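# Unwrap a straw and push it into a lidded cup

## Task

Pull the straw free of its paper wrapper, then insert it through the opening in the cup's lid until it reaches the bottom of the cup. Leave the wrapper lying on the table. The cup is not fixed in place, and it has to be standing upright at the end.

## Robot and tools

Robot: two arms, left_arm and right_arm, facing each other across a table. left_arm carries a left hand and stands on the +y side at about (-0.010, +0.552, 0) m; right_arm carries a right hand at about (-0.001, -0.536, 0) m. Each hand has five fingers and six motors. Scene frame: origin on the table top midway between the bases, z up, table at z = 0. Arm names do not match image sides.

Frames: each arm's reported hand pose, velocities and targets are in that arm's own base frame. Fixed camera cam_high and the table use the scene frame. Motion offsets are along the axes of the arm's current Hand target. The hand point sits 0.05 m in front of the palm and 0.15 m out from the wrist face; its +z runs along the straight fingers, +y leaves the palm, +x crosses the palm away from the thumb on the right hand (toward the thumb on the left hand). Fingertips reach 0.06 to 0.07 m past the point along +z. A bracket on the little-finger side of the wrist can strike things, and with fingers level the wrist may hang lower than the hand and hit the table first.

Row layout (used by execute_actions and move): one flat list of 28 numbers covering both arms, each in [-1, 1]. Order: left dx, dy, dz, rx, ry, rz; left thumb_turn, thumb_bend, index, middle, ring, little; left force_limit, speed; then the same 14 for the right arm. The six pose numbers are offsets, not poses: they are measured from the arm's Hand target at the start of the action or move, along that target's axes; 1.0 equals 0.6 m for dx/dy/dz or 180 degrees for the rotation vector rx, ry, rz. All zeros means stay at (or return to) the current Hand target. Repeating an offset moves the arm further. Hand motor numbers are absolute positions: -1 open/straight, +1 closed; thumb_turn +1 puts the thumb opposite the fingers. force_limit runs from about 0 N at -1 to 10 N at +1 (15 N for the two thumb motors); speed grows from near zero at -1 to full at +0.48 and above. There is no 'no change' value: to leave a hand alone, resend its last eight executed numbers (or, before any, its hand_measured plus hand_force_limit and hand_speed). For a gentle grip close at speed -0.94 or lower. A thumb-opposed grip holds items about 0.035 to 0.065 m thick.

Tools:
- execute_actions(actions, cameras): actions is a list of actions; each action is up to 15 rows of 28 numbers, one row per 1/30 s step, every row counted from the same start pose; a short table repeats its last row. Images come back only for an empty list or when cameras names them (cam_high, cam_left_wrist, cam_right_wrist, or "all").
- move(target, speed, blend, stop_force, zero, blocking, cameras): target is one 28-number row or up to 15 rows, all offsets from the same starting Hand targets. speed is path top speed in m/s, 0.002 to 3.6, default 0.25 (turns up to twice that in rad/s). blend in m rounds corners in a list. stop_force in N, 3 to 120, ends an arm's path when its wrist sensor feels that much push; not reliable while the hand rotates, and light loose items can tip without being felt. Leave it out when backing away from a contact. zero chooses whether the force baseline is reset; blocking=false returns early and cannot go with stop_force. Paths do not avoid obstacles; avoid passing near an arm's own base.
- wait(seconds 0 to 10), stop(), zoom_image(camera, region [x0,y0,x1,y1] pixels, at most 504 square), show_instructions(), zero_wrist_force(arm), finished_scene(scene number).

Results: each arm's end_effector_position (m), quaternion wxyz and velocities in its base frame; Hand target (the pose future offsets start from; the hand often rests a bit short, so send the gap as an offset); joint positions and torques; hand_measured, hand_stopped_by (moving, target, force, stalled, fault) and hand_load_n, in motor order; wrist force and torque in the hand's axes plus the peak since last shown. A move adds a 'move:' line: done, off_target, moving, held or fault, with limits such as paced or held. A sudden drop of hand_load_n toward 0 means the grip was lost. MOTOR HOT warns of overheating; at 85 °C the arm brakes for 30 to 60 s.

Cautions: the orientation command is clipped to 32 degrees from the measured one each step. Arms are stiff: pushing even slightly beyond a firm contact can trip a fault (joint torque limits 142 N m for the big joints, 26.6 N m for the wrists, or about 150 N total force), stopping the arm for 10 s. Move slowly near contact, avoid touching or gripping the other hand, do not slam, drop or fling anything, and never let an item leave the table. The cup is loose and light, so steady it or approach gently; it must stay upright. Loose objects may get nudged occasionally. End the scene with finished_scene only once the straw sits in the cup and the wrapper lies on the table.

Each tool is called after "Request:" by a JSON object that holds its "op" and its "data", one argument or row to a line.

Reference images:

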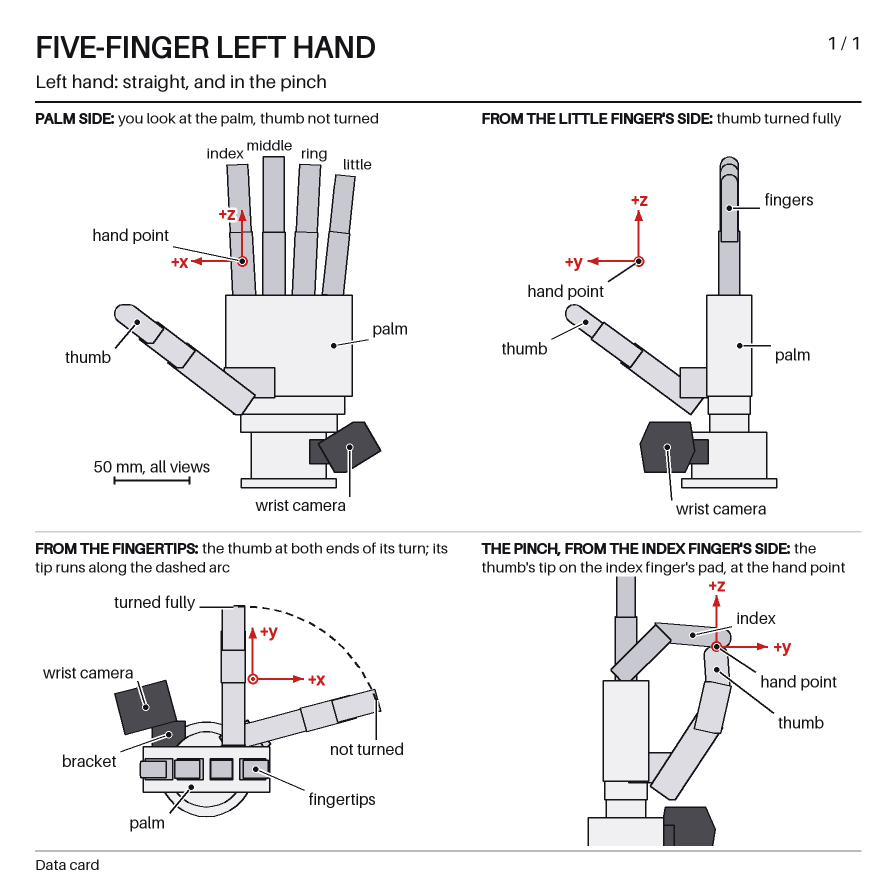

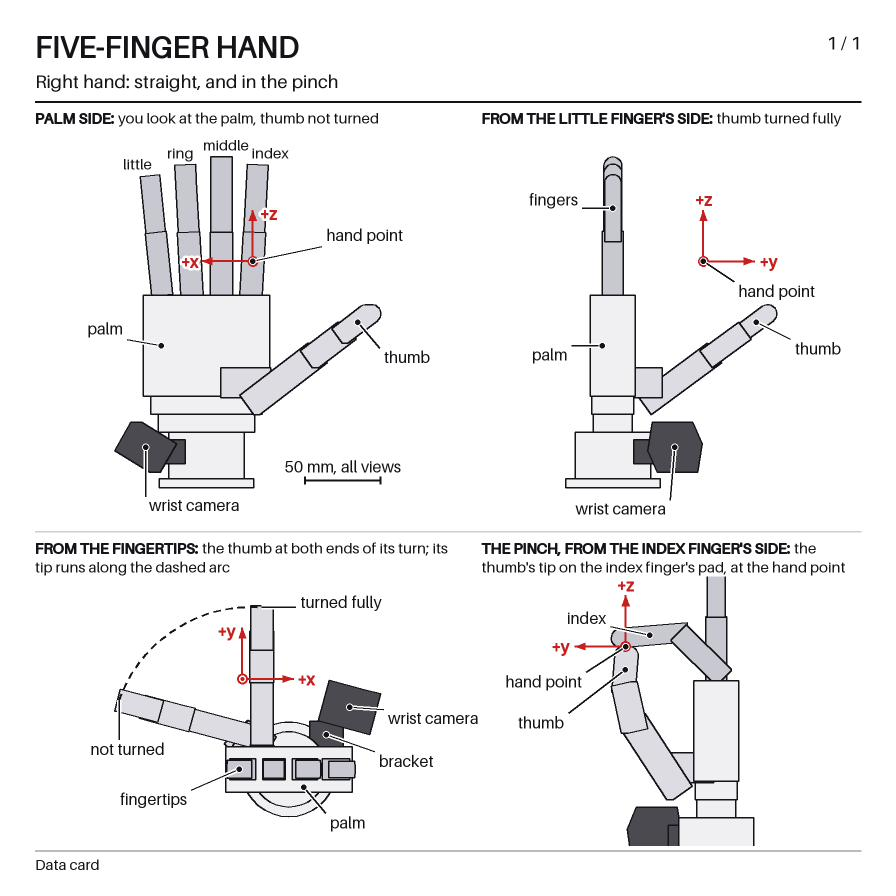

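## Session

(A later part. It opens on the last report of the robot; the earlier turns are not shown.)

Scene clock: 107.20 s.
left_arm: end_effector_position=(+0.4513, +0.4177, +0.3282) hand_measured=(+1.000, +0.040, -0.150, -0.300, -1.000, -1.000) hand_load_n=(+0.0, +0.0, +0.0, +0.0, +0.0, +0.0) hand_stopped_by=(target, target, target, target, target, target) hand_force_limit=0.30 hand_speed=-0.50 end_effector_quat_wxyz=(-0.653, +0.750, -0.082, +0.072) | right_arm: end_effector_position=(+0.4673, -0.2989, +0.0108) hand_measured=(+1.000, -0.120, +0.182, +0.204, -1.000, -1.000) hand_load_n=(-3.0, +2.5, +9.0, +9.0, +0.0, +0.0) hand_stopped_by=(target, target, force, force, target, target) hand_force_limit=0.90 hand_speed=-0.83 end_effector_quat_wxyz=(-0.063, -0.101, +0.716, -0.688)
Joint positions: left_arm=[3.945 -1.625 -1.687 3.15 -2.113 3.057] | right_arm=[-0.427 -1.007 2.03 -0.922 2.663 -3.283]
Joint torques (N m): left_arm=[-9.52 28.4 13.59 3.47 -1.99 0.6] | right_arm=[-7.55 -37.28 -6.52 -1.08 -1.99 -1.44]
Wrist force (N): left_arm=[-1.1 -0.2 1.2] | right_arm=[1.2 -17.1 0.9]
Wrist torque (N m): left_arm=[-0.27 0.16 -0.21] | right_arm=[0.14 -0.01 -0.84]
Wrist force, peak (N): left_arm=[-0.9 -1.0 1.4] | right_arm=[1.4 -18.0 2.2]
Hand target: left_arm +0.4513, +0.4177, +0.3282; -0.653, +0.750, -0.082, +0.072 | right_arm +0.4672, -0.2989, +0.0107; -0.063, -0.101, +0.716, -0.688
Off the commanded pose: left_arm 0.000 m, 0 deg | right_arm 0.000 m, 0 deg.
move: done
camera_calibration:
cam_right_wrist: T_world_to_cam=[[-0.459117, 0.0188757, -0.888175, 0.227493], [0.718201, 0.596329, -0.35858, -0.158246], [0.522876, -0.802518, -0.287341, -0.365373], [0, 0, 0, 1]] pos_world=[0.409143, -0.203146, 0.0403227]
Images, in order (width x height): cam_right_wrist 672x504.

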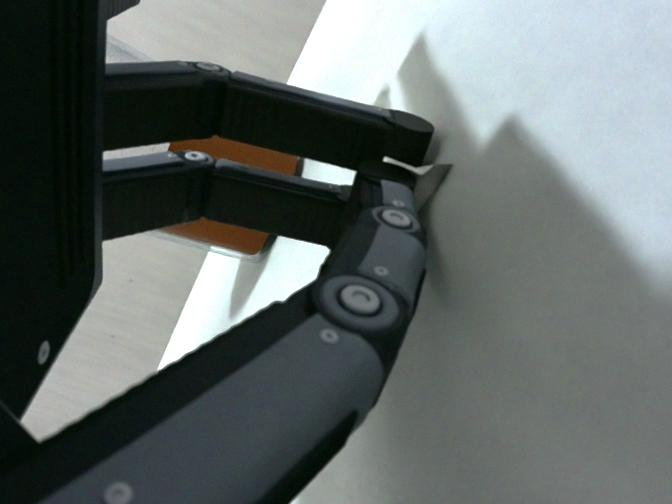

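Request:
{"op": "move", "data": {
  "target": [0,0,0,0,0,0,1,0.04,-0.15,-0.3,-1,-1,0.3,-0.5,0.0094,-0.0405,-0.002,0,0,0,1,-0.12,0.74,0.74,-1,-1,0.9,-0.83],
  "speed": 0.03,
  "cameras": ["cam_right_wrist"]
}}

Request:
{"op": "zoom_image", "data": {
  "camera": "cam_right_wrist",
  "region": [240, 60, 520, 320]
}}

Scene clock: 108.47 s.
left_arm: end_effector_position=(+0.4513, +0.4177, +0.3282) hand_measured=(+1.000, +0.040, -0.150, -0.300, -1.000, -1.000) hand_load_n=(+0.0, +0.0, +0.0, +0.0, +0.0, +0.0) hand_stopped_by=(target, target, target, target, target, target) hand_force_limit=0.30 hand_speed=-0.50 end_effector_quat_wxyz=(-0.653, +0.750, -0.082, +0.072) | right_arm: end_effector_position=(+0.4673, -0.2989, +0.0358) hand_measured=(+1.000, -0.120, +0.182, +0.206, -1.000, -1.000) hand_load_n=(+0.0, +1.5, +1.0, +1.5, +0.0, +0.0) hand_stopped_by=(target, target, force, force, target, target) hand_force_limit=0.90 hand_speed=-0.83 end_effector_quat_wxyz=(-0.063, -0.101, +0.716, -0.688) end_effector_velocity=(+0.000, +0.000, -0.002) end_effector_angular_velocity=(-0.001, -0.001, +0.000)
Joint positions: left_arm=[3.945 -1.625 -1.687 3.15 -2.113 3.057] | right_arm=[-0.427 -1.062 2.023 -0.86 2.663 -3.283]
Joint velocities: left_arm=[within noise] | right_arm=[0 0.006 0 -0.008 0 -0.001]
Joint torques (N m): left_arm=[-10.13 29.14 13.19 3.5 -1.89 0.4] | right_arm=[8.57 -24 -11.58 -2.97 3 1.34]
Wrist force (N): left_arm=[-0.7 -0.7 1.2] | right_arm=[-0.2 -1.8 -0.7]
Wrist torque (N m): left_arm=[-0.35 0.08 -0.17] | right_arm=[0.31 -0.02 -0.68]
Wrist force, peak (N): left_arm=[-1.0 -0.9 1.6] | right_arm=[1.7 -17.7 0.9]
Hand target: left_arm +0.4513, +0.4177, +0.3282; -0.653, +0.750, -0.082, +0.072 | right_arm +0.4673, -0.2988, +0.0357; -0.063, -0.101, +0.716, -0.688
Off the commanded pose: left_arm 0.000 m, 0 deg | right_arm 0.000 m, 0 deg.
move: done
camera_calibration:
cam_right_wrist: T_world_to_cam=[[-0.459286, 0.0189013, -0.888087, 0.249854], [0.718156, 0.596303, -0.358713, -0.149223], [0.522789, -0.802537, -0.287448, -0.358122], [0, 0, 0, 1]] pos_world=[0.409142, -0.203146, 0.0654228]
Images, in order (width x height): cam_right_wrist 672x504.

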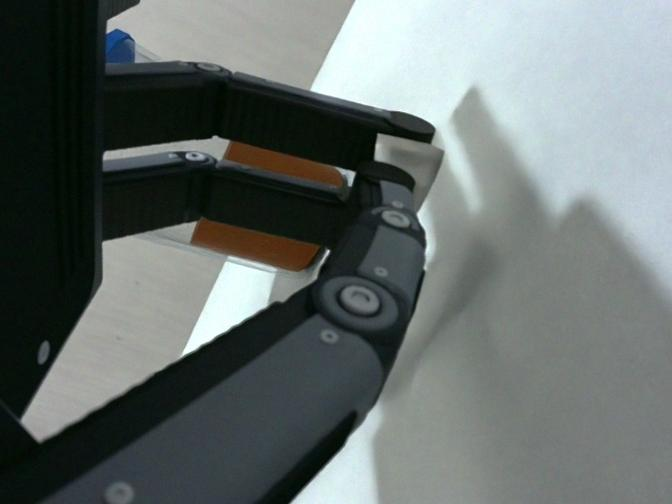

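Scaled by 1.800 from the camera's 672x504 image, which has a finer 960x720 frame.

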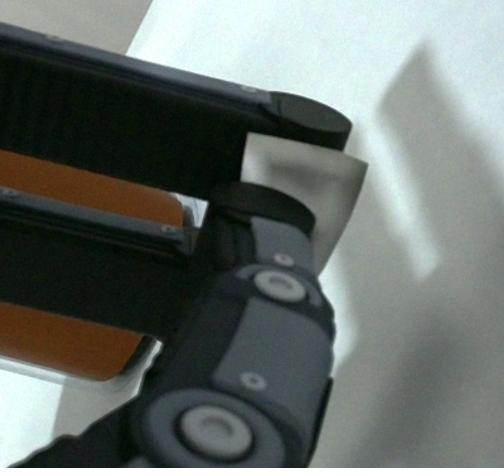

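Request:
{"op": "move", "data": {
  "target": [0,0,0,0,0,0,1,0.04,-0.15,-0.3,-1,-1,0.3,-0.5,0.0618,-0.2676,-0.0143,0,0,0,1,-0.12,0.74,0.74,-1,-1,0.9,-0.83],
  "speed": 0.05,
  "cameras": ["all"]
}}

Request:
{"op": "zoom_image", "data": {
  "camera": "cam_high",
  "region": [150, 350, 410, 504]
}}

Request:
{"op": "zoom_image", "data": {
  "camera": "cam_right_wrist",
  "region": [240, 60, 520, 320]
}}

Scene clock: 112.30 s.
left_arm: end_effector_position=(+0.4513, +0.4177, +0.3282) hand_measured=(+1.000, +0.040, -0.150, -0.300, -1.000, -1.000) hand_load_n=(+0.0, +0.0, +0.0, +0.0, +0.0, +0.0) hand_stopped_by=(target, target, target, target, target, target) hand_force_limit=0.30 hand_speed=-0.50 end_effector_quat_wxyz=(-0.653, +0.750, -0.082, +0.072) | right_arm: end_effector_position=(+0.4679, -0.2979, +0.2008) hand_measured=(+1.000, -0.120, +0.182, +0.206, -1.000, -1.000) hand_load_n=(+0.0, +0.0, +0.0, +0.0, +0.0, +0.0) hand_stopped_by=(target, target, force, force, target, target) hand_force_limit=0.90 hand_speed=-0.83 end_effector_quat_wxyz=(-0.062, -0.101, +0.716, -0.688)
Joint positions: left_arm=[3.945 -1.625 -1.687 3.15 -2.113 3.057] | right_arm=[-0.424 -1.346 1.881 -0.433 2.666 -3.283]
Joint torques (N m): left_arm=[-9.63 29.55 13.43 3.43 -1.83 0.47] | right_arm=[9.38 -17.42 -8.84 -2.95 2.96 1.17]
Wrist force (N): left_arm=[-1.0 -0.4 1.3] | right_arm=[-0.1 -1.7 -0.5]
Wrist torque (N m): left_arm=[-0.29 0.13 -0.21] | right_arm=[0.32 -0.06 -0.72]
Wrist force, peak (N): left_arm=[-1.2 -0.7 1.7] | right_arm=[0.0 -2.6 -0.5]
Hand target: left_arm +0.4513, +0.4177, +0.3282; -0.653, +0.750, -0.082, +0.072 | right_arm +0.4679, -0.2979, +0.2007; -0.063, -0.101, +0.716, -0.688
Off the commanded pose: left_arm 0.000 m, 0 deg | right_arm 0.000 m, 0 deg.
move: done
camera_calibration:
cam_left_wrist: T_world_to_cam=[[0.302023, 0.0753515, 0.950318, -0.474228], [0.713488, -0.678995, -0.172917, 0.0234673], [0.632232, 0.730266, -0.258835, -0.385282], [0, 0, 0, 1]] pos_world=[0.370072, 0.333026, 0.355001]
cam_right_wrist: T_world_to_cam=[[-0.45907, 0.0188047, -0.888201, 0.396475], [0.71822, 0.5963, -0.35859, -0.0911543], [0.522891, -0.802541, -0.28725, -0.310322], [0, 0, 0, 1]] pos_world=[0.409743, -0.202146, 0.230323]

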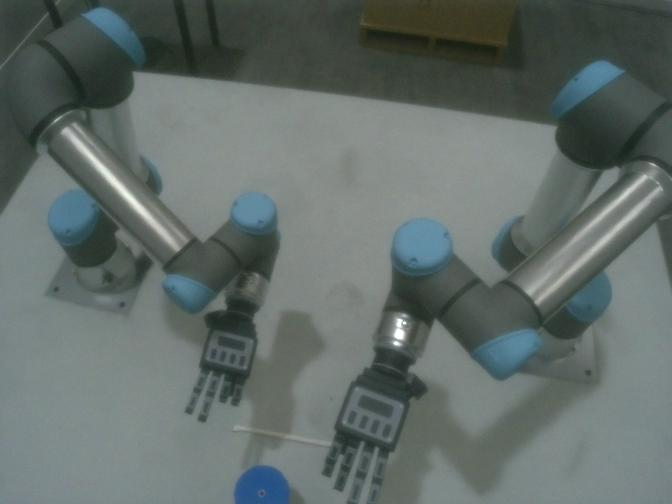

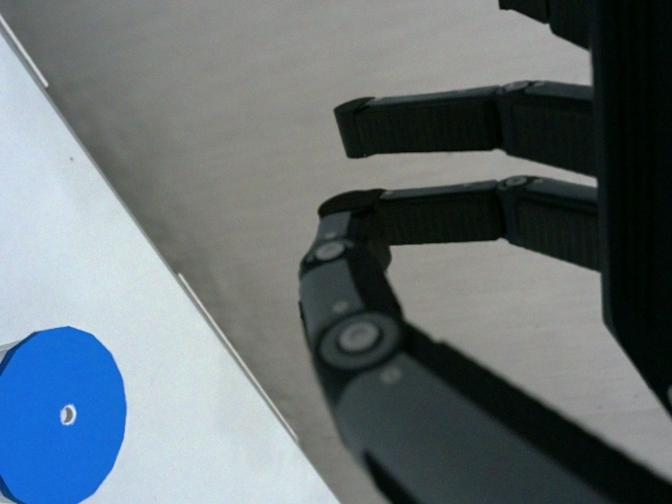

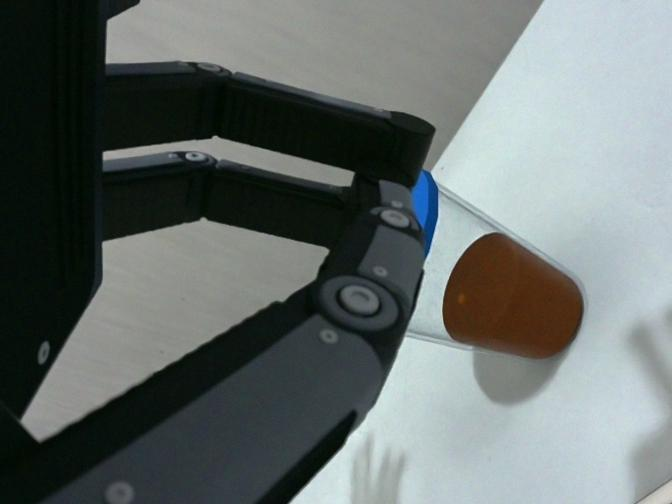

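Scaled by 1.938 from the camera's 672x504 image, which has a finer 960x720 frame.

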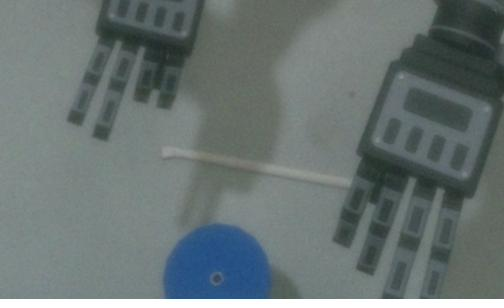

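Scaled by 1.800 from the camera's 672x504 image, which has a finer 960x720 frame.

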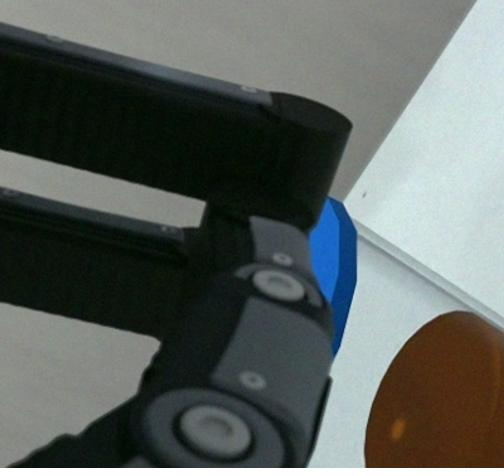

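Request:
{"op": "move", "data": {
  "target": [0.0372,0.4133,-0.0925,0.0206,-0.0637,0.0661,1,-0.12,0,-0.15,-1,-1,0.3,-0.5,0,0,0,0,0,0,1,0.0,-0.15,-0.3,-1,-1,0.3,-0.5],
  "speed": 0.2,
  "cameras": ["all"]
}}

Request:
{"op": "zoom_image", "data": {
  "camera": "cam_high",
  "region": [150, 350, 410, 504]
}}

Scene clock: 114.90 s.
left_arm: end_effector_position=(+0.4539, +0.3258, +0.0903) hand_measured=(+1.000, -0.120, +0.000, -0.150, -1.000, -1.000) hand_load_n=(+0.0, +0.0, +0.0, +0.0, +0.0, +0.0) hand_stopped_by=(target, target, target, target, target, target) hand_force_limit=0.30 hand_speed=-0.50 end_effector_quat_wxyz=(+0.685, -0.719, +0.091, +0.068) | right_arm: end_effector_position=(+0.4679, -0.2979, +0.2007) hand_measured=(+1.000, +0.000, -0.150, -0.300, -1.000, -1.000) hand_load_n=(+0.0, +0.0, +0.0, +0.0, +0.0, +0.0) hand_stopped_by=(target, target, target, target, target, target) hand_force_limit=0.30 hand_speed=-0.50 end_effector_quat_wxyz=(-0.063, -0.101, +0.716, -0.688)
Joint positions: left_arm=[3.634 -1.96 -2.006 3.863 -2.62 3.278] | right_arm=[-0.424 -1.346 1.881 -0.433 2.666 -3.283]
Joint torques (N m): left_arm=[-7.39 21.83 21.58 2.94 -2.19 0.14] | right_arm=[-3.31 -19.39 -13.4 1.58 0.98 -1.09]
Wrist force (N): left_arm=[-0.9 -0.5 1.4] | right_arm=[-0.2 -2.1 -0.5]
Wrist torque (N m): left_arm=[-0.26 0.23 -0.12] | right_arm=[0.26 -0.06 -0.73]
Wrist force, peak (N): left_arm=[-1.1 -2.8 2.1] | right_arm=[-0.1 -2.2 -0.6]
Hand target: left_arm +0.4539, +0.3258, +0.0903; +0.685, -0.719, +0.091, +0.068 | right_arm +0.4679, -0.2979, +0.2007; -0.063, -0.101, +0.716, -0.688
Off the commanded pose: left_arm 0.000 m, 0 deg | right_arm 0.000 m, 0 deg.
move: done
camera_calibration:
cam_left_wrist: T_world_to_cam=[[0.488359, 0.0386069, 0.871788, -0.307479], [0.75432, -0.520974, -0.399485, -0.131476], [0.438756, 0.852699, -0.283545, -0.331234], [0, 0, 0, 1]] pos_world=[0.394666, 0.225818, 0.121615]
cam_right_wrist: T_world_to_cam=[[-0.459287, 0.0189032, -0.888087, 0.396468], [0.718125, 0.596351, -0.358695, -0.0911163], [0.522831, -0.802501, -0.287471, -0.310266], [0, 0, 0, 1]] pos_world=[0.409742, -0.202146, 0.230223]

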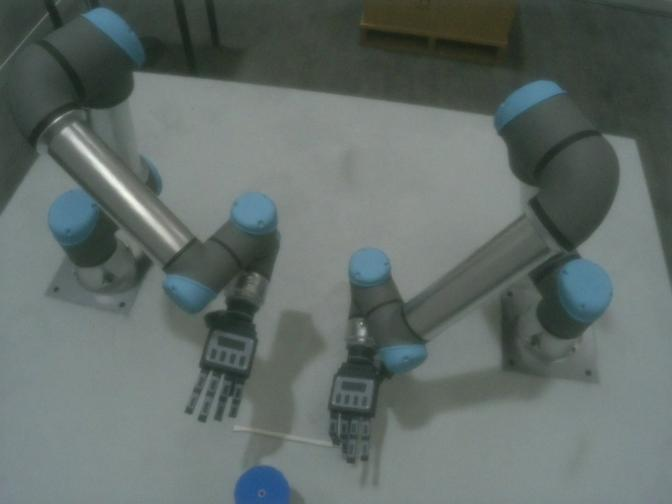

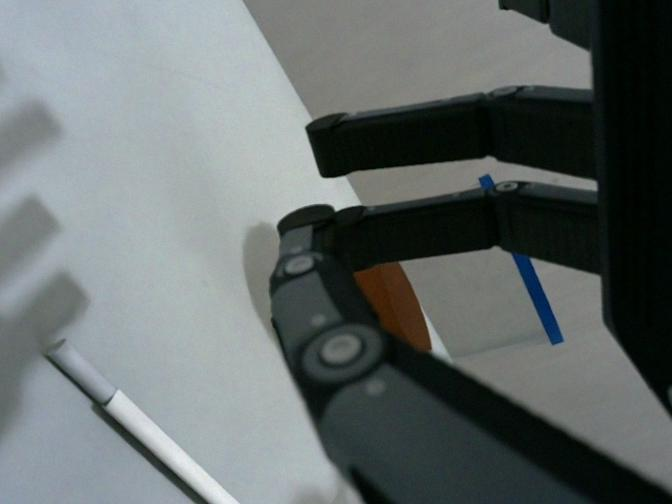

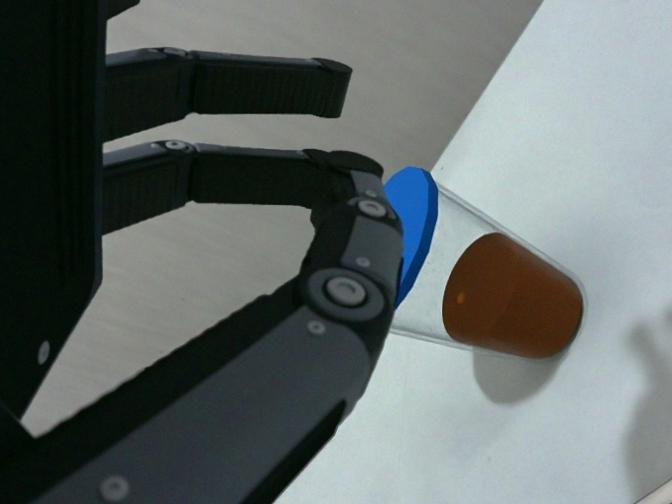

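Scaled by 1.938 from the camera's 672x504 image, which has a finer 960x720 frame.

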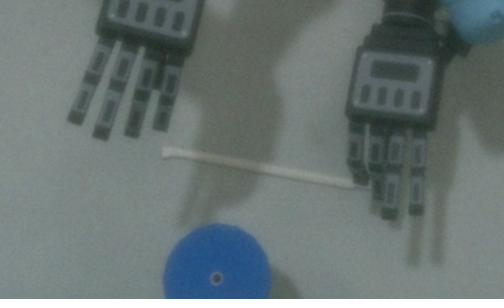

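Request:
{"op": "move", "data": {
  "target": [
    [0.0113,-0.0027,0,0,0,0,1,-0.12,0,-0.15,-1,-1,0.3,-0.5,0,0,0,0,0,0,1,0.0,-0.15,-0.3,-1,-1,0.3,-0.5],
    [0.0368,0.1077,0.0058,0,0,0,1,-0.12,0,-0.15,-1,-1,0.3,-0.5,0,0,0,0,0,0,1,0.0,-0.15,-0.3,-1,-1,0.3,-0.5],
    [0.0435,0.1368,0.0075,0,0,0,1,-0.12,0,-0.15,-1,-1,0.3,-0.5,0,0,0,0,0,0,1,0.0,-0.15,-0.3,-1,-1,0.3,-0.5]
  ],
  "speed": [0.06,0.06,0.01],
  "stop_force": 3,
  "cameras": ["cam_left_wrist"]
}}

Request:
{"op": "zoom_image", "data": {
  "camera": "cam_left_wrist",
  "region": [180, 100, 440, 360]
}}

Scene clock: 118.93 s.
left_arm: end_effector_position=(+0.4610, +0.3257, +0.0085) hand_measured=(+1.000, -0.118, +0.000, -0.150, -1.000, -1.000) hand_load_n=(-0.5, -2.0, +0.0, +0.0, +0.0, +0.0) hand_stopped_by=(target, target, target, target, target, target) hand_force_limit=0.30 hand_speed=-0.50 end_effector_quat_wxyz=(+0.685, -0.719, +0.091, +0.068) | right_arm: end_effector_position=(+0.4679, -0.2979, +0.2007) hand_measured=(+1.000, +0.000, -0.150, -0.300, -1.000, -1.000) hand_load_n=(+0.5, +0.0, +0.0, +0.0, +0.0, +0.0) hand_stopped_by=(target, target, target, target, target, target) hand_force_limit=0.30 hand_speed=-0.50 end_effector_quat_wxyz=(-0.063, -0.101, +0.716, -0.688)
Joint positions: left_arm=[3.626 -2.142 -2.02 4.057 -2.628 3.276] | right_arm=[-0.424 -1.346 1.881 -0.433 2.666 -3.283]
Joint torques (N m): left_arm=[7.29 46.04 13.15 -2.02 1.66 0.06] | right_arm=[-4.44 -22.76 -21.85 1.43 -1.66 -0.91]
Wrist force (N): left_arm=[-1.6 -3.0 0.5] | right_arm=[-0.1 -1.9 -0.5]
Wrist torque (N m): left_arm=[-0.29 0.18 -0.11] | right_arm=[0.28 -0.06 -0.72]
Wrist force, peak (N): left_arm=[-2.7 -9.2 -1.6] | right_arm=[-0.2 -2.2 -0.6]
Hand target: left_arm +0.4610, +0.3257, +0.0085; +0.685, -0.719, +0.091, +0.068 (not the last commanded pose) | right_arm +0.4679, -0.2979, +0.2007; -0.063, -0.101, +0.716, -0.688
Off the commanded pose: left_arm 0.004 m, 0 deg | right_arm 0.000 m, 0 deg.
move: contact (left_arm); path passed 2 of 3 targets
camera_calibration:
cam_left_wrist: T_world_to_cam=[[0.488321, 0.0386372, 0.871808, -0.239623], [0.754475, -0.52072, -0.399522, -0.16968], [0.438532, 0.852853, -0.283429, -0.357407], [0, 0, 0, 1]] pos_world=[0.401767, 0.225718, 0.0398142]
Images, in order (width x height): cam_left_wrist 672x504.

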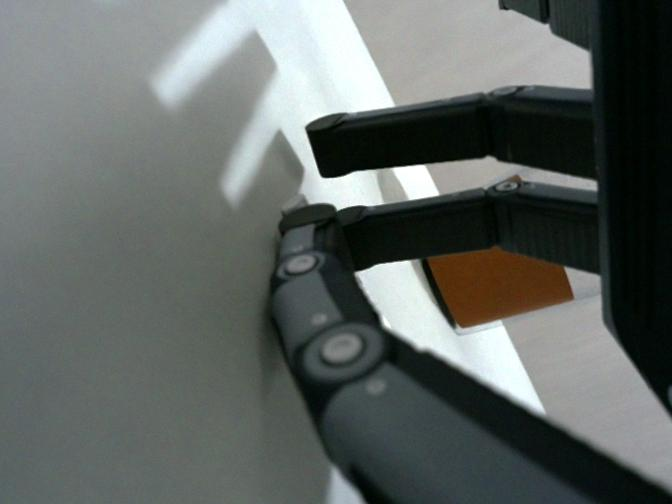

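Scaled by 1.938 from the camera's 672x504 image, which has a finer 960x720 frame.

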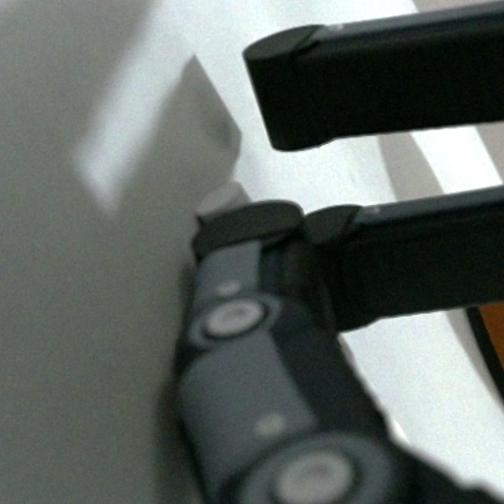

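Request:
{"op": "move", "data": {
  "target": [-0.0003,-0.0016,0,0,0,0,1,-0.12,0.7,0.7,-1,-1,0.8,-0.83,0,0,0,0,0,0,1,0.0,-0.15,-0.3,-1,-1,0.3,-0.5]
}}

Request:
{"op": "move", "data": {
  "target": [-0.0006,-0.0025,0,0,0,0,1,-0.12,0.7,0.7,-1,-1,0.8,-0.83,0,0,0,0,0,0,1,0.0,-0.15,-0.3,-1,-1,0.3,-0.5]
}}

Request:
{"op": "move", "data": {
  "target": [0,0,0,0,0,0,1,-0.12,0.74,0.74,-1,-1,0.8,-0.83,0,0,0,0,0,0,1,0.0,-0.15,-0.3,-1,-1,0.3,-0.5],
  "cameras": ["cam_left_wrist"]
}}

Request:
{"op": "zoom_image", "data": {
  "camera": "cam_left_wrist",
  "region": [180, 100, 440, 360]
}}

Scene clock: 120.00 s.
left_arm: end_effector_position=(+0.4610, +0.3257, +0.0096) hand_measured=(+1.000, -0.120, +0.074, +0.114, -1.000, -1.000) hand_load_n=(+0.0, +0.0, +2.0, +9.0, +0.0, -0.5) hand_stopped_by=(target, target, force, force, target, target) hand_force_limit=0.80 hand_speed=-0.83 end_effector_quat_wxyz=(+0.685, -0.719, +0.091, +0.068) | right_arm: end_effector_position=(+0.4679, -0.2979, +0.2007) hand_measured=(+1.000, +0.000, -0.150, -0.300, -1.000, -1.000) hand_load_n=(+0.0, +0.0, +0.0, +0.0, +0.0, +0.0) hand_stopped_by=(target, target, target, target, target, target) hand_force_limit=0.30 hand_speed=-0.50 end_effector_quat_wxyz=(-0.063, -0.101, +0.716, -0.688)
Joint positions: left_arm=[3.626 -2.139 -2.02 4.055 -2.628 3.276] | right_arm=[-0.424 -1.346 1.881 -0.433 2.666 -3.283]
Joint torques (N m): left_arm=[4.13 34.51 8.51 -2.04 2.29 0.89] | right_arm=[-4.57 -22.86 -21.65 1.48 -1.73 -1.14]
Wrist force (N): left_arm=[-4.8 -18.6 7.0] | right_arm=[-0.2 -2.0 -0.6]
Wrist torque (N m): left_arm=[-0.26 0.23 0.15] | right_arm=[0.28 -0.05 -0.73]
Wrist force, peak (N): left_arm=[-4.5 -19.3 7.0] | right_arm=[-0.1 -2.2 -0.5]
Hand target: left_arm +0.4610, +0.3257, +0.0095; +0.685, -0.719, +0.091, +0.068 | right_arm +0.4679, -0.2979, +0.2007; -0.063, -0.101, +0.716, -0.688
Off the commanded pose: left_arm 0.000 m, 0 deg | right_arm 0.000 m, 0 deg.
move: done

Scene clock: 120.70 s.
left_arm: end_effector_position=(+0.4610, +0.3258, +0.0110) hand_measured=(+1.000, -0.120, +0.076, +0.114, -1.000, -1.000) hand_load_n=(+0.0, +0.5, +0.0, +0.0, +0.0, +0.0) hand_stopped_by=(target, target, force, force, target, target) hand_force_limit=0.80 hand_speed=-0.83 end_effector_quat_wxyz=(+0.685, -0.719, +0.091, +0.068) | right_arm: end_effector_position=(+0.4679, -0.2979, +0.2007) hand_measured=(+1.000, +0.000, -0.150, -0.300, -1.000, -1.000) hand_load_n=(+0.0, +0.0, +0.0, +0.0, +0.0, +0.0) hand_stopped_by=(target, target, target, target, target, target) hand_force_limit=0.30 hand_speed=-0.50 end_effector_quat_wxyz=(-0.063, -0.101, +0.716, -0.688)
Joint positions: left_arm=[3.626 -2.136 -2.02 4.051 -2.628 3.276] | right_arm=[-0.424 -1.346 1.881 -0.433 2.666 -3.283]
Joint torques (N m): left_arm=[7.54 44.49 18.82 -0.63 2.04 1.31] | right_arm=[-4.94 -23.49 -21.19 1.64 -1.66 -1.01]
Wrist force (N): left_arm=[-0.7 -0.4 1.6] | right_arm=[0.0 -2.0 -0.6]
Wrist torque (N m): left_arm=[-0.23 0.17 -0.14] | right_arm=[0.28 -0.07 -0.72]
Wrist force, peak (N): left_arm=[-4.4 -19.4 6.8] | right_arm=[0.1 -2.1 -0.5]
Hand target: left_arm +0.4610, +0.3258, +0.0110; +0.685, -0.719, +0.091, +0.068 | right_arm +0.4679, -0.2979, +0.2007; -0.063, -0.101, +0.716, -0.688
Off the commanded pose: left_arm 0.000 m, 0 deg | right_arm 0.000 m, 0 deg.
move: done

Scene clock: 121.30 s.
left_arm: end_effector_position=(+0.4611, +0.3258, +0.0111) hand_measured=(+1.000, -0.118, +0.228, +0.204, -1.000, -1.000) hand_load_n=(-3.5, -3.5, +8.5, +8.5, +0.0, +0.0) hand_stopped_by=(target, target, force, force, target, target) hand_force_limit=0.80 hand_speed=-0.83 end_effector_quat_wxyz=(+0.685, -0.719, +0.091, +0.068) | right_arm: end_effector_position=(+0.4679, -0.2979, +0.2007) hand_measured=(+1.000, +0.000, -0.150, -0.300, -1.000, -1.000) hand_load_n=(+0.0, +0.0, +0.0, +0.5, +0.0, +0.0) hand_stopped_by=(target, target, target, target, target, target) hand_force_limit=0.30 hand_speed=-0.50 end_effector_quat_wxyz=(-0.063, -0.101, +0.716, -0.688)
Joint positions: left_arm=[3.626 -2.136 -2.019 4.051 -2.628 3.276] | right_arm=[-0.424 -1.346 1.881 -0.433 2.666 -3.283]
Joint torques (N m): left_arm=[3.32 28.84 6.72 -0.56 1.78 1.1] | right_arm=[-4.3 -25.02 -21.27 1.6 -1.62 -1.01]
Wrist force (N): left_arm=[-5.6 -22.0 3.0] | right_arm=[-0.2 -2.0 -0.7]
Wrist torque (N m): left_arm=[-0.50 0.19 0.07] | right_arm=[0.28 -0.04 -0.73]
Wrist force, peak (N): left_arm=[-5.4 -23.1 3.9] | right_arm=[-0.1 -2.2 -0.5]
Hand target: left_arm +0.4610, +0.3258, +0.0110; +0.685, -0.719, +0.091, +0.068 | right_arm +0.4679, -0.2979, +0.2007; -0.063, -0.101, +0.716, -0.688
Off the commanded pose: left_arm 0.000 m, 0 deg | right_arm 0.000 m, 0 deg.
move: done
camera_calibration:
cam_left_wrist: T_world_to_cam=[[0.48808, 0.0385477, 0.871947, -0.241835], [0.75457, -0.520709, -0.399358, -0.168661], [0.438637, 0.852863, -0.283235, -0.356938], [0, 0, 0, 1]] pos_world=[0.401867, 0.225918, 0.0424137]
Images, in order (width x height): cam_left_wrist 672x504.

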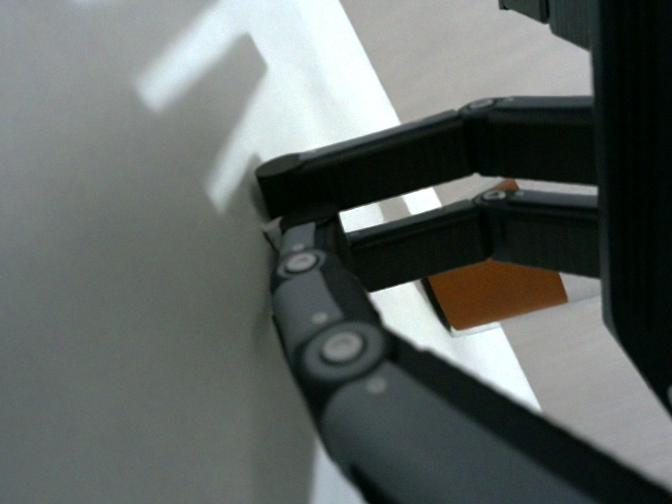

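Scaled by 1.938 from the camera's 672x504 image, which has a finer 960x720 frame.

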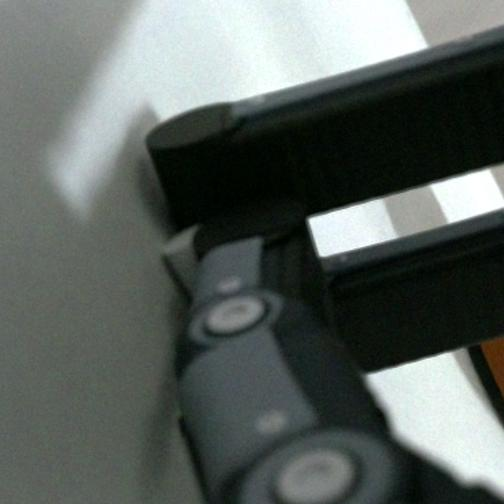

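Request:
{"op": "move", "data": {
  "target": [-0.0075,-0.0324,-0.0017,0,0,0,1,-0.12,0.74,0.74,-1,-1,0.8,-0.83,0,0,0,0,0,0,1,0.0,-0.15,-0.3,-1,-1,0.3,-0.5],
  "speed": 0.02,
  "cameras": ["cam_left_wrist"]
}}

Request:
{"op": "zoom_image", "data": {
  "camera": "cam_left_wrist",
  "region": [180, 100, 440, 360]
}}

Scene clock: 122.93 s.
left_arm: end_effector_position=(+0.4610, +0.3258, +0.0312) hand_measured=(+1.000, -0.120, +0.228, +0.206, -1.000, -1.000) hand_load_n=(+0.0, +0.0, +0.0, +0.0, +0.0, +0.0) hand_stopped_by=(target, target, force, force, target, target) hand_force_limit=0.80 hand_speed=-0.83 end_effector_quat_wxyz=(+0.685, -0.719, +0.091, +0.068) | right_arm: end_effector_position=(+0.4679, -0.2979, +0.2007) hand_measured=(+1.000, +0.000, -0.150, -0.300, -1.000, -1.000) hand_load_n=(+0.5, +0.0, +0.0, +0.0, +0.0, +0.0) hand_stopped_by=(target, target, target, target, target, target) hand_force_limit=0.30 hand_speed=-0.50 end_effector_quat_wxyz=(-0.063, -0.101, +0.716, -0.688)
Joint positions: left_arm=[3.626 -2.092 -2.015 4.002 -2.628 3.276] | right_arm=[-0.424 -1.346 1.881 -0.433 2.666 -3.283]
Joint torques (N m): left_arm=[4.37 24.6 16.18 3.17 1.9 0.04] | right_arm=[-4.88 -25.73 -20.86 1.43 -1.7 -0.95]
Wrist force (N): left_arm=[-0.8 -0.7 1.5] | right_arm=[-0.2 -1.8 -0.5]
Wrist torque (N m): left_arm=[-0.28 0.21 -0.16] | right_arm=[0.30 -0.04 -0.73]
Wrist force, peak (N): left_arm=[-5.6 -23.0 2.7] | right_arm=[-0.3 -2.2 -0.5]
Hand target: left_arm +0.4610, +0.3258, +0.0310; +0.685, -0.719, +0.091, +0.068 | right_arm +0.4679, -0.2979, +0.2007; -0.063, -0.101, +0.716, -0.688
Off the commanded pose: left_arm 0.000 m, 0 deg | right_arm 0.000 m, 0 deg.
move: done
camera_calibration:
cam_left_wrist: T_world_to_cam=[[0.488389, 0.038594, 0.871772, -0.259432], [0.754409, -0.520769, -0.399584, -0.160518], [0.43857, 0.852825, -0.283453, -0.351066], [0, 0, 0, 1]] pos_world=[0.401766, 0.225818, 0.0625142]
Images, in order (width x height): cam_left_wrist 672x504.

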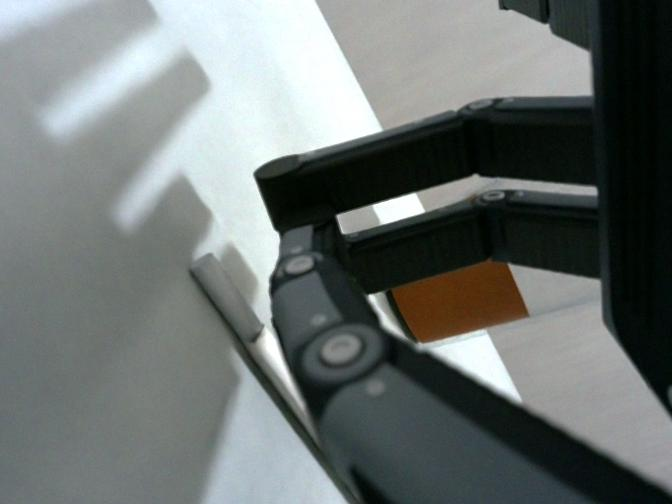

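Scaled by 1.938 from the camera's 672x504 image, which has a finer 960x720 frame.

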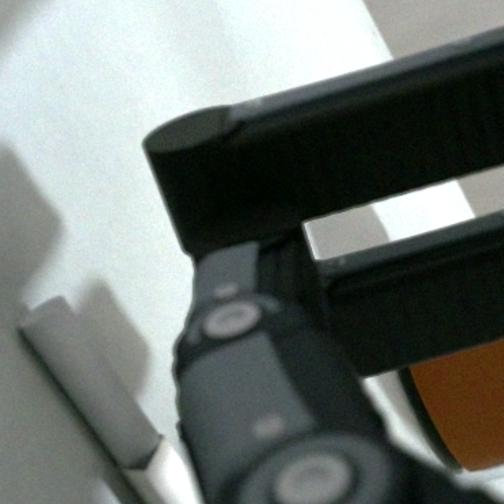

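Request:
{"op": "move", "data": {
  "target": [-0.0262,-0.1135,-0.006,0,0,0,1,0.04,-0.15,-0.3,-1,-1,0.3,-0.4,-0.0525,0.227,0.0122,0,0,0,1,-0.12,0,-0.15,-1,-1,0.3,-0.5],
  "speed": 0.15,
  "cameras": ["all"]
}}

Scene clock: 124.70 s.
left_arm: end_effector_position=(+0.4609, +0.3258, +0.1011) hand_measured=(+1.000, +0.040, -0.150, -0.300, -1.000, -1.000) hand_load_n=(+0.0, +0.0, +0.0, +0.0, +0.0, +0.0) hand_stopped_by=(target, target, target, target, target, target) hand_force_limit=0.30 hand_speed=-0.40 end_effector_quat_wxyz=(+0.685, -0.719, +0.091, +0.068) | right_arm: end_effector_position=(+0.4674, -0.2987, +0.0607) hand_measured=(+1.000, -0.120, +0.000, -0.150, -1.000, -1.000) hand_load_n=(+0.0, +0.0, -0.5, +0.0, +0.0, +0.0) hand_stopped_by=(target, target, target, target, target, target) hand_force_limit=0.30 hand_speed=-0.50 end_effector_quat_wxyz=(-0.063, -0.101, +0.716, -0.688)
Joint positions: left_arm=[3.626 -1.953 -1.978 3.827 -2.628 3.276] | right_arm=[-0.426 -1.114 2.013 -0.798 2.664 -3.283]
Joint torques (N m): left_arm=[6.95 29.28 5.99 1.78 2.06 -0.08] | right_arm=[-4.32 -22.58 -19.03 -2.11 -1.32 1.36]
Wrist force (N): left_arm=[-0.9 -0.4 1.8] | right_arm=[-0.2 -1.9 -0.5]
Wrist torque (N m): left_arm=[-0.28 0.23 -0.14] | right_arm=[0.29 -0.04 -0.61]
Wrist force, peak (N): left_arm=[-1.3 -1.4 1.4] | right_arm=[0.0 -3.8 -0.5]
Hand target: left_arm +0.4609, +0.3258, +0.1010; +0.685, -0.719, +0.091, +0.068 | right_arm +0.4674, -0.2987, +0.0607; -0.063, -0.101, +0.716, -0.688
Off the commanded pose: left_arm 0.000 m, 0 deg | right_arm 0.000 m, 0 deg.
move: done
camera_calibration:
cam_left_wrist: T_world_to_cam=[[0.488117, 0.0385221, 0.871928, -0.320176], [0.754546, -0.520711, -0.3994, -0.13272], [0.438637, 0.852863, -0.283234, -0.331346], [0, 0, 0, 1]] pos_world=[0.401767, 0.225818, 0.132314]
cam_right_wrist: T_world_to_cam=[[-0.459444, 0.018992, -0.888004, 0.272087], [0.718046, 0.59641, -0.358754, -0.140352], [0.522801, -0.802455, -0.287654, -0.350905], [0, 0, 0, 1]] pos_world=[0.409242, -0.203045, 0.090323]

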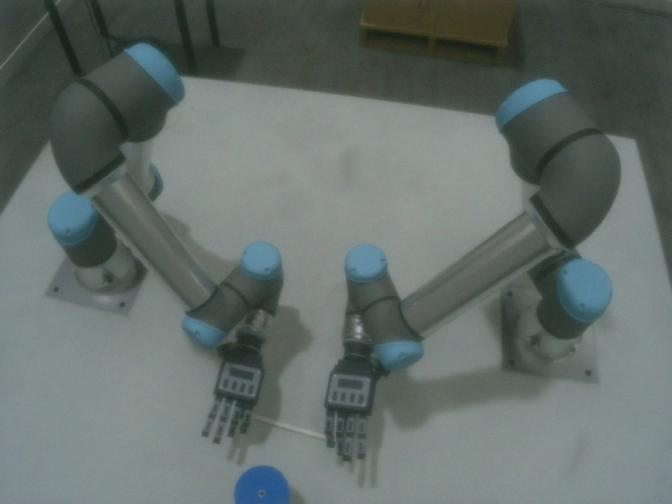

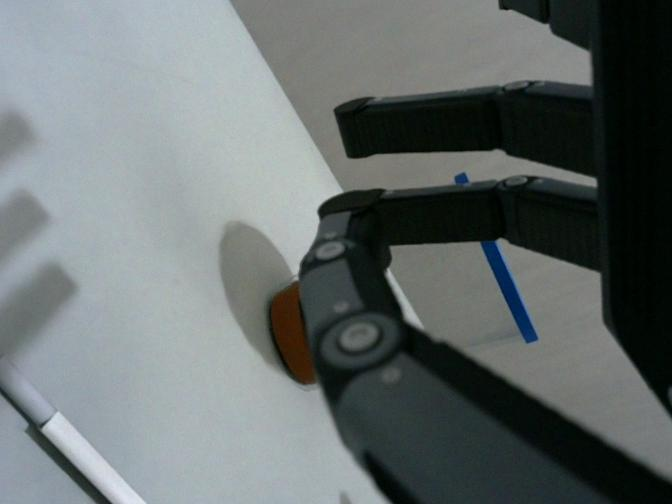

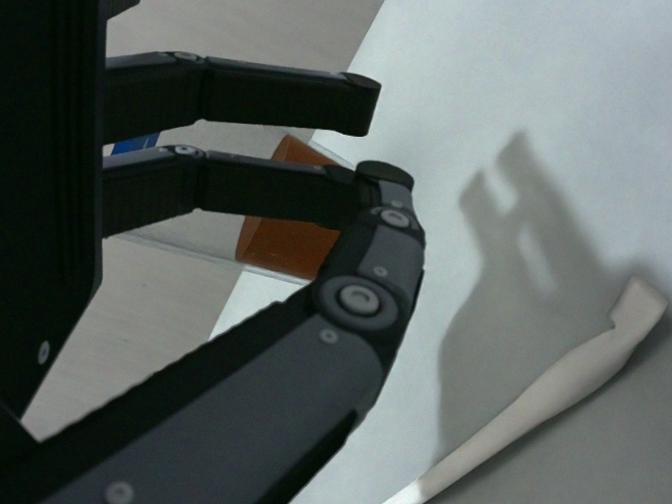

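Request:
{"op": "move", "data": {
  "target": [
    [0,0,0,0,0,0,1,0.04,-0.15,-0.3,-1,-1,0.3,-0.4,-0.0006,0.0025,-0.05,0,0,0,1,-0.12,0,-0.15,-1,-1,0.3,-0.5],
    [0,0,0,0,0,0,1,0.04,-0.15,-0.3,-1,-1,0.3,-0.4,-0.0149,0.0642,-0.0467,0,0,0,1,-0.12,0,-0.15,-1,-1,0.3,-0.5],
    [0,0,0,0,0,0,1,0.04,-0.15,-0.3,-1,-1,0.3,-0.4,-0.0213,0.0917,-0.0452,0,0,0,1,-0.12,0,-0.15,-1,-1,0.3,-0.5]
  ],
  "speed": [0.05,0.05,0.01],
  "stop_force": 3,
  "cameras": ["cam_right_wrist"]
}}

Request:
{"op": "zoom_image", "data": {
  "camera": "cam_right_wrist",
  "region": [240, 60, 520, 320]
}}

Scene clock: 129.10 s.
left_arm: end_effector_position=(+0.4609, +0.3258, +0.1010) hand_measured=(+1.000, +0.040, -0.150, -0.300, -1.000, -1.000) hand_load_n=(+0.0, +0.0, +0.0, +0.0, +0.0, +0.0) hand_stopped_by=(target, target, target, target, target, target) hand_force_limit=0.30 hand_speed=-0.40 end_effector_quat_wxyz=(+0.685, -0.719, +0.091, +0.068) | right_arm: end_effector_position=(+0.4658, -0.2691, +0.0080) hand_measured=(+1.000, -0.118, +0.000, -0.150, -1.000, -1.000) hand_load_n=(-1.0, -2.5, +0.0, +0.0, +0.0, +0.0) hand_stopped_by=(target, target, target, target, target, target) hand_force_limit=0.30 hand_speed=-0.50 end_effector_quat_wxyz=(-0.063, -0.101, +0.716, -0.688)
Joint positions: left_arm=[3.626 -1.953 -1.978 3.827 -2.628 3.276] | right_arm=[-0.362 -1.005 2.038 -0.918 2.727 -3.267]
Joint torques (N m): left_arm=[3.45 22.33 6.61 -1.52 1.63 0.72] | right_arm=[-10.02 -46.95 -14.39 2 -1.87 -1.05]
Wrist force (N): left_arm=[-1.0 -0.8 1.5] | right_arm=[0.9 -5.1 -1.3]
Wrist torque (N m): left_arm=[-0.33 0.23 -0.13] | right_arm=[0.24 -0.04 -0.72]
Wrist force, peak (N): left_arm=[-0.8 -0.5 2.0] | right_arm=[1.7 -9.6 -3.9]
Hand target: left_arm +0.4609, +0.3258, +0.1010; +0.685, -0.719, +0.091, +0.068 | right_arm +0.4658, -0.2691, +0.0081; -0.063, -0.101, +0.716, -0.688 (not the last commanded pose)
Off the commanded pose: left_arm 0.000 m, 0 deg | right_arm 0.003 m, 0 deg.
move: contact (right_arm); path passed 2 of 3 targets
camera_calibration:
cam_right_wrist: T_world_to_cam=[[-0.459287, 0.0189032, -0.888087, 0.223914], [0.718125, 0.596351, -0.358695, -0.175868], [0.522831, -0.802501, -0.287471, -0.341423], [0, 0, 0, 1]] pos_world=[0.407642, -0.173346, 0.0376228]
Images, in order (width x height): cam_right_wrist 672x504.

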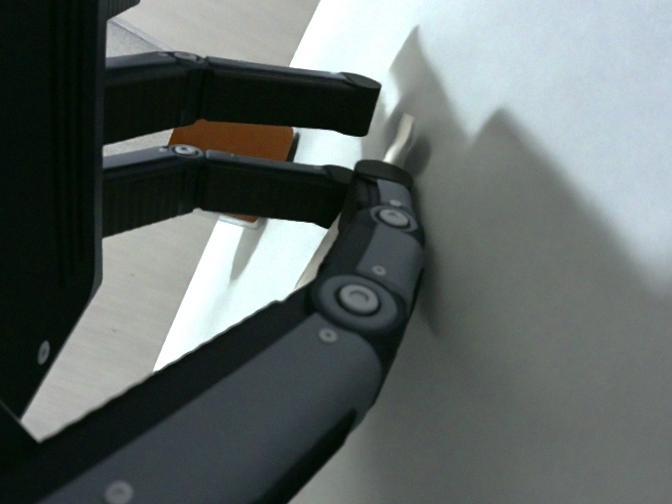

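Scaled by 1.800 from the camera's 672x504 image, which has a finer 960x720 frame.

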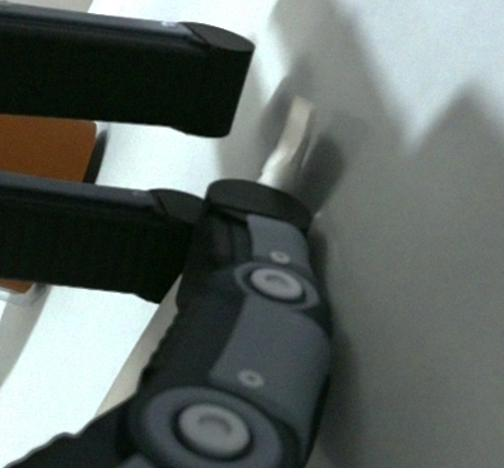

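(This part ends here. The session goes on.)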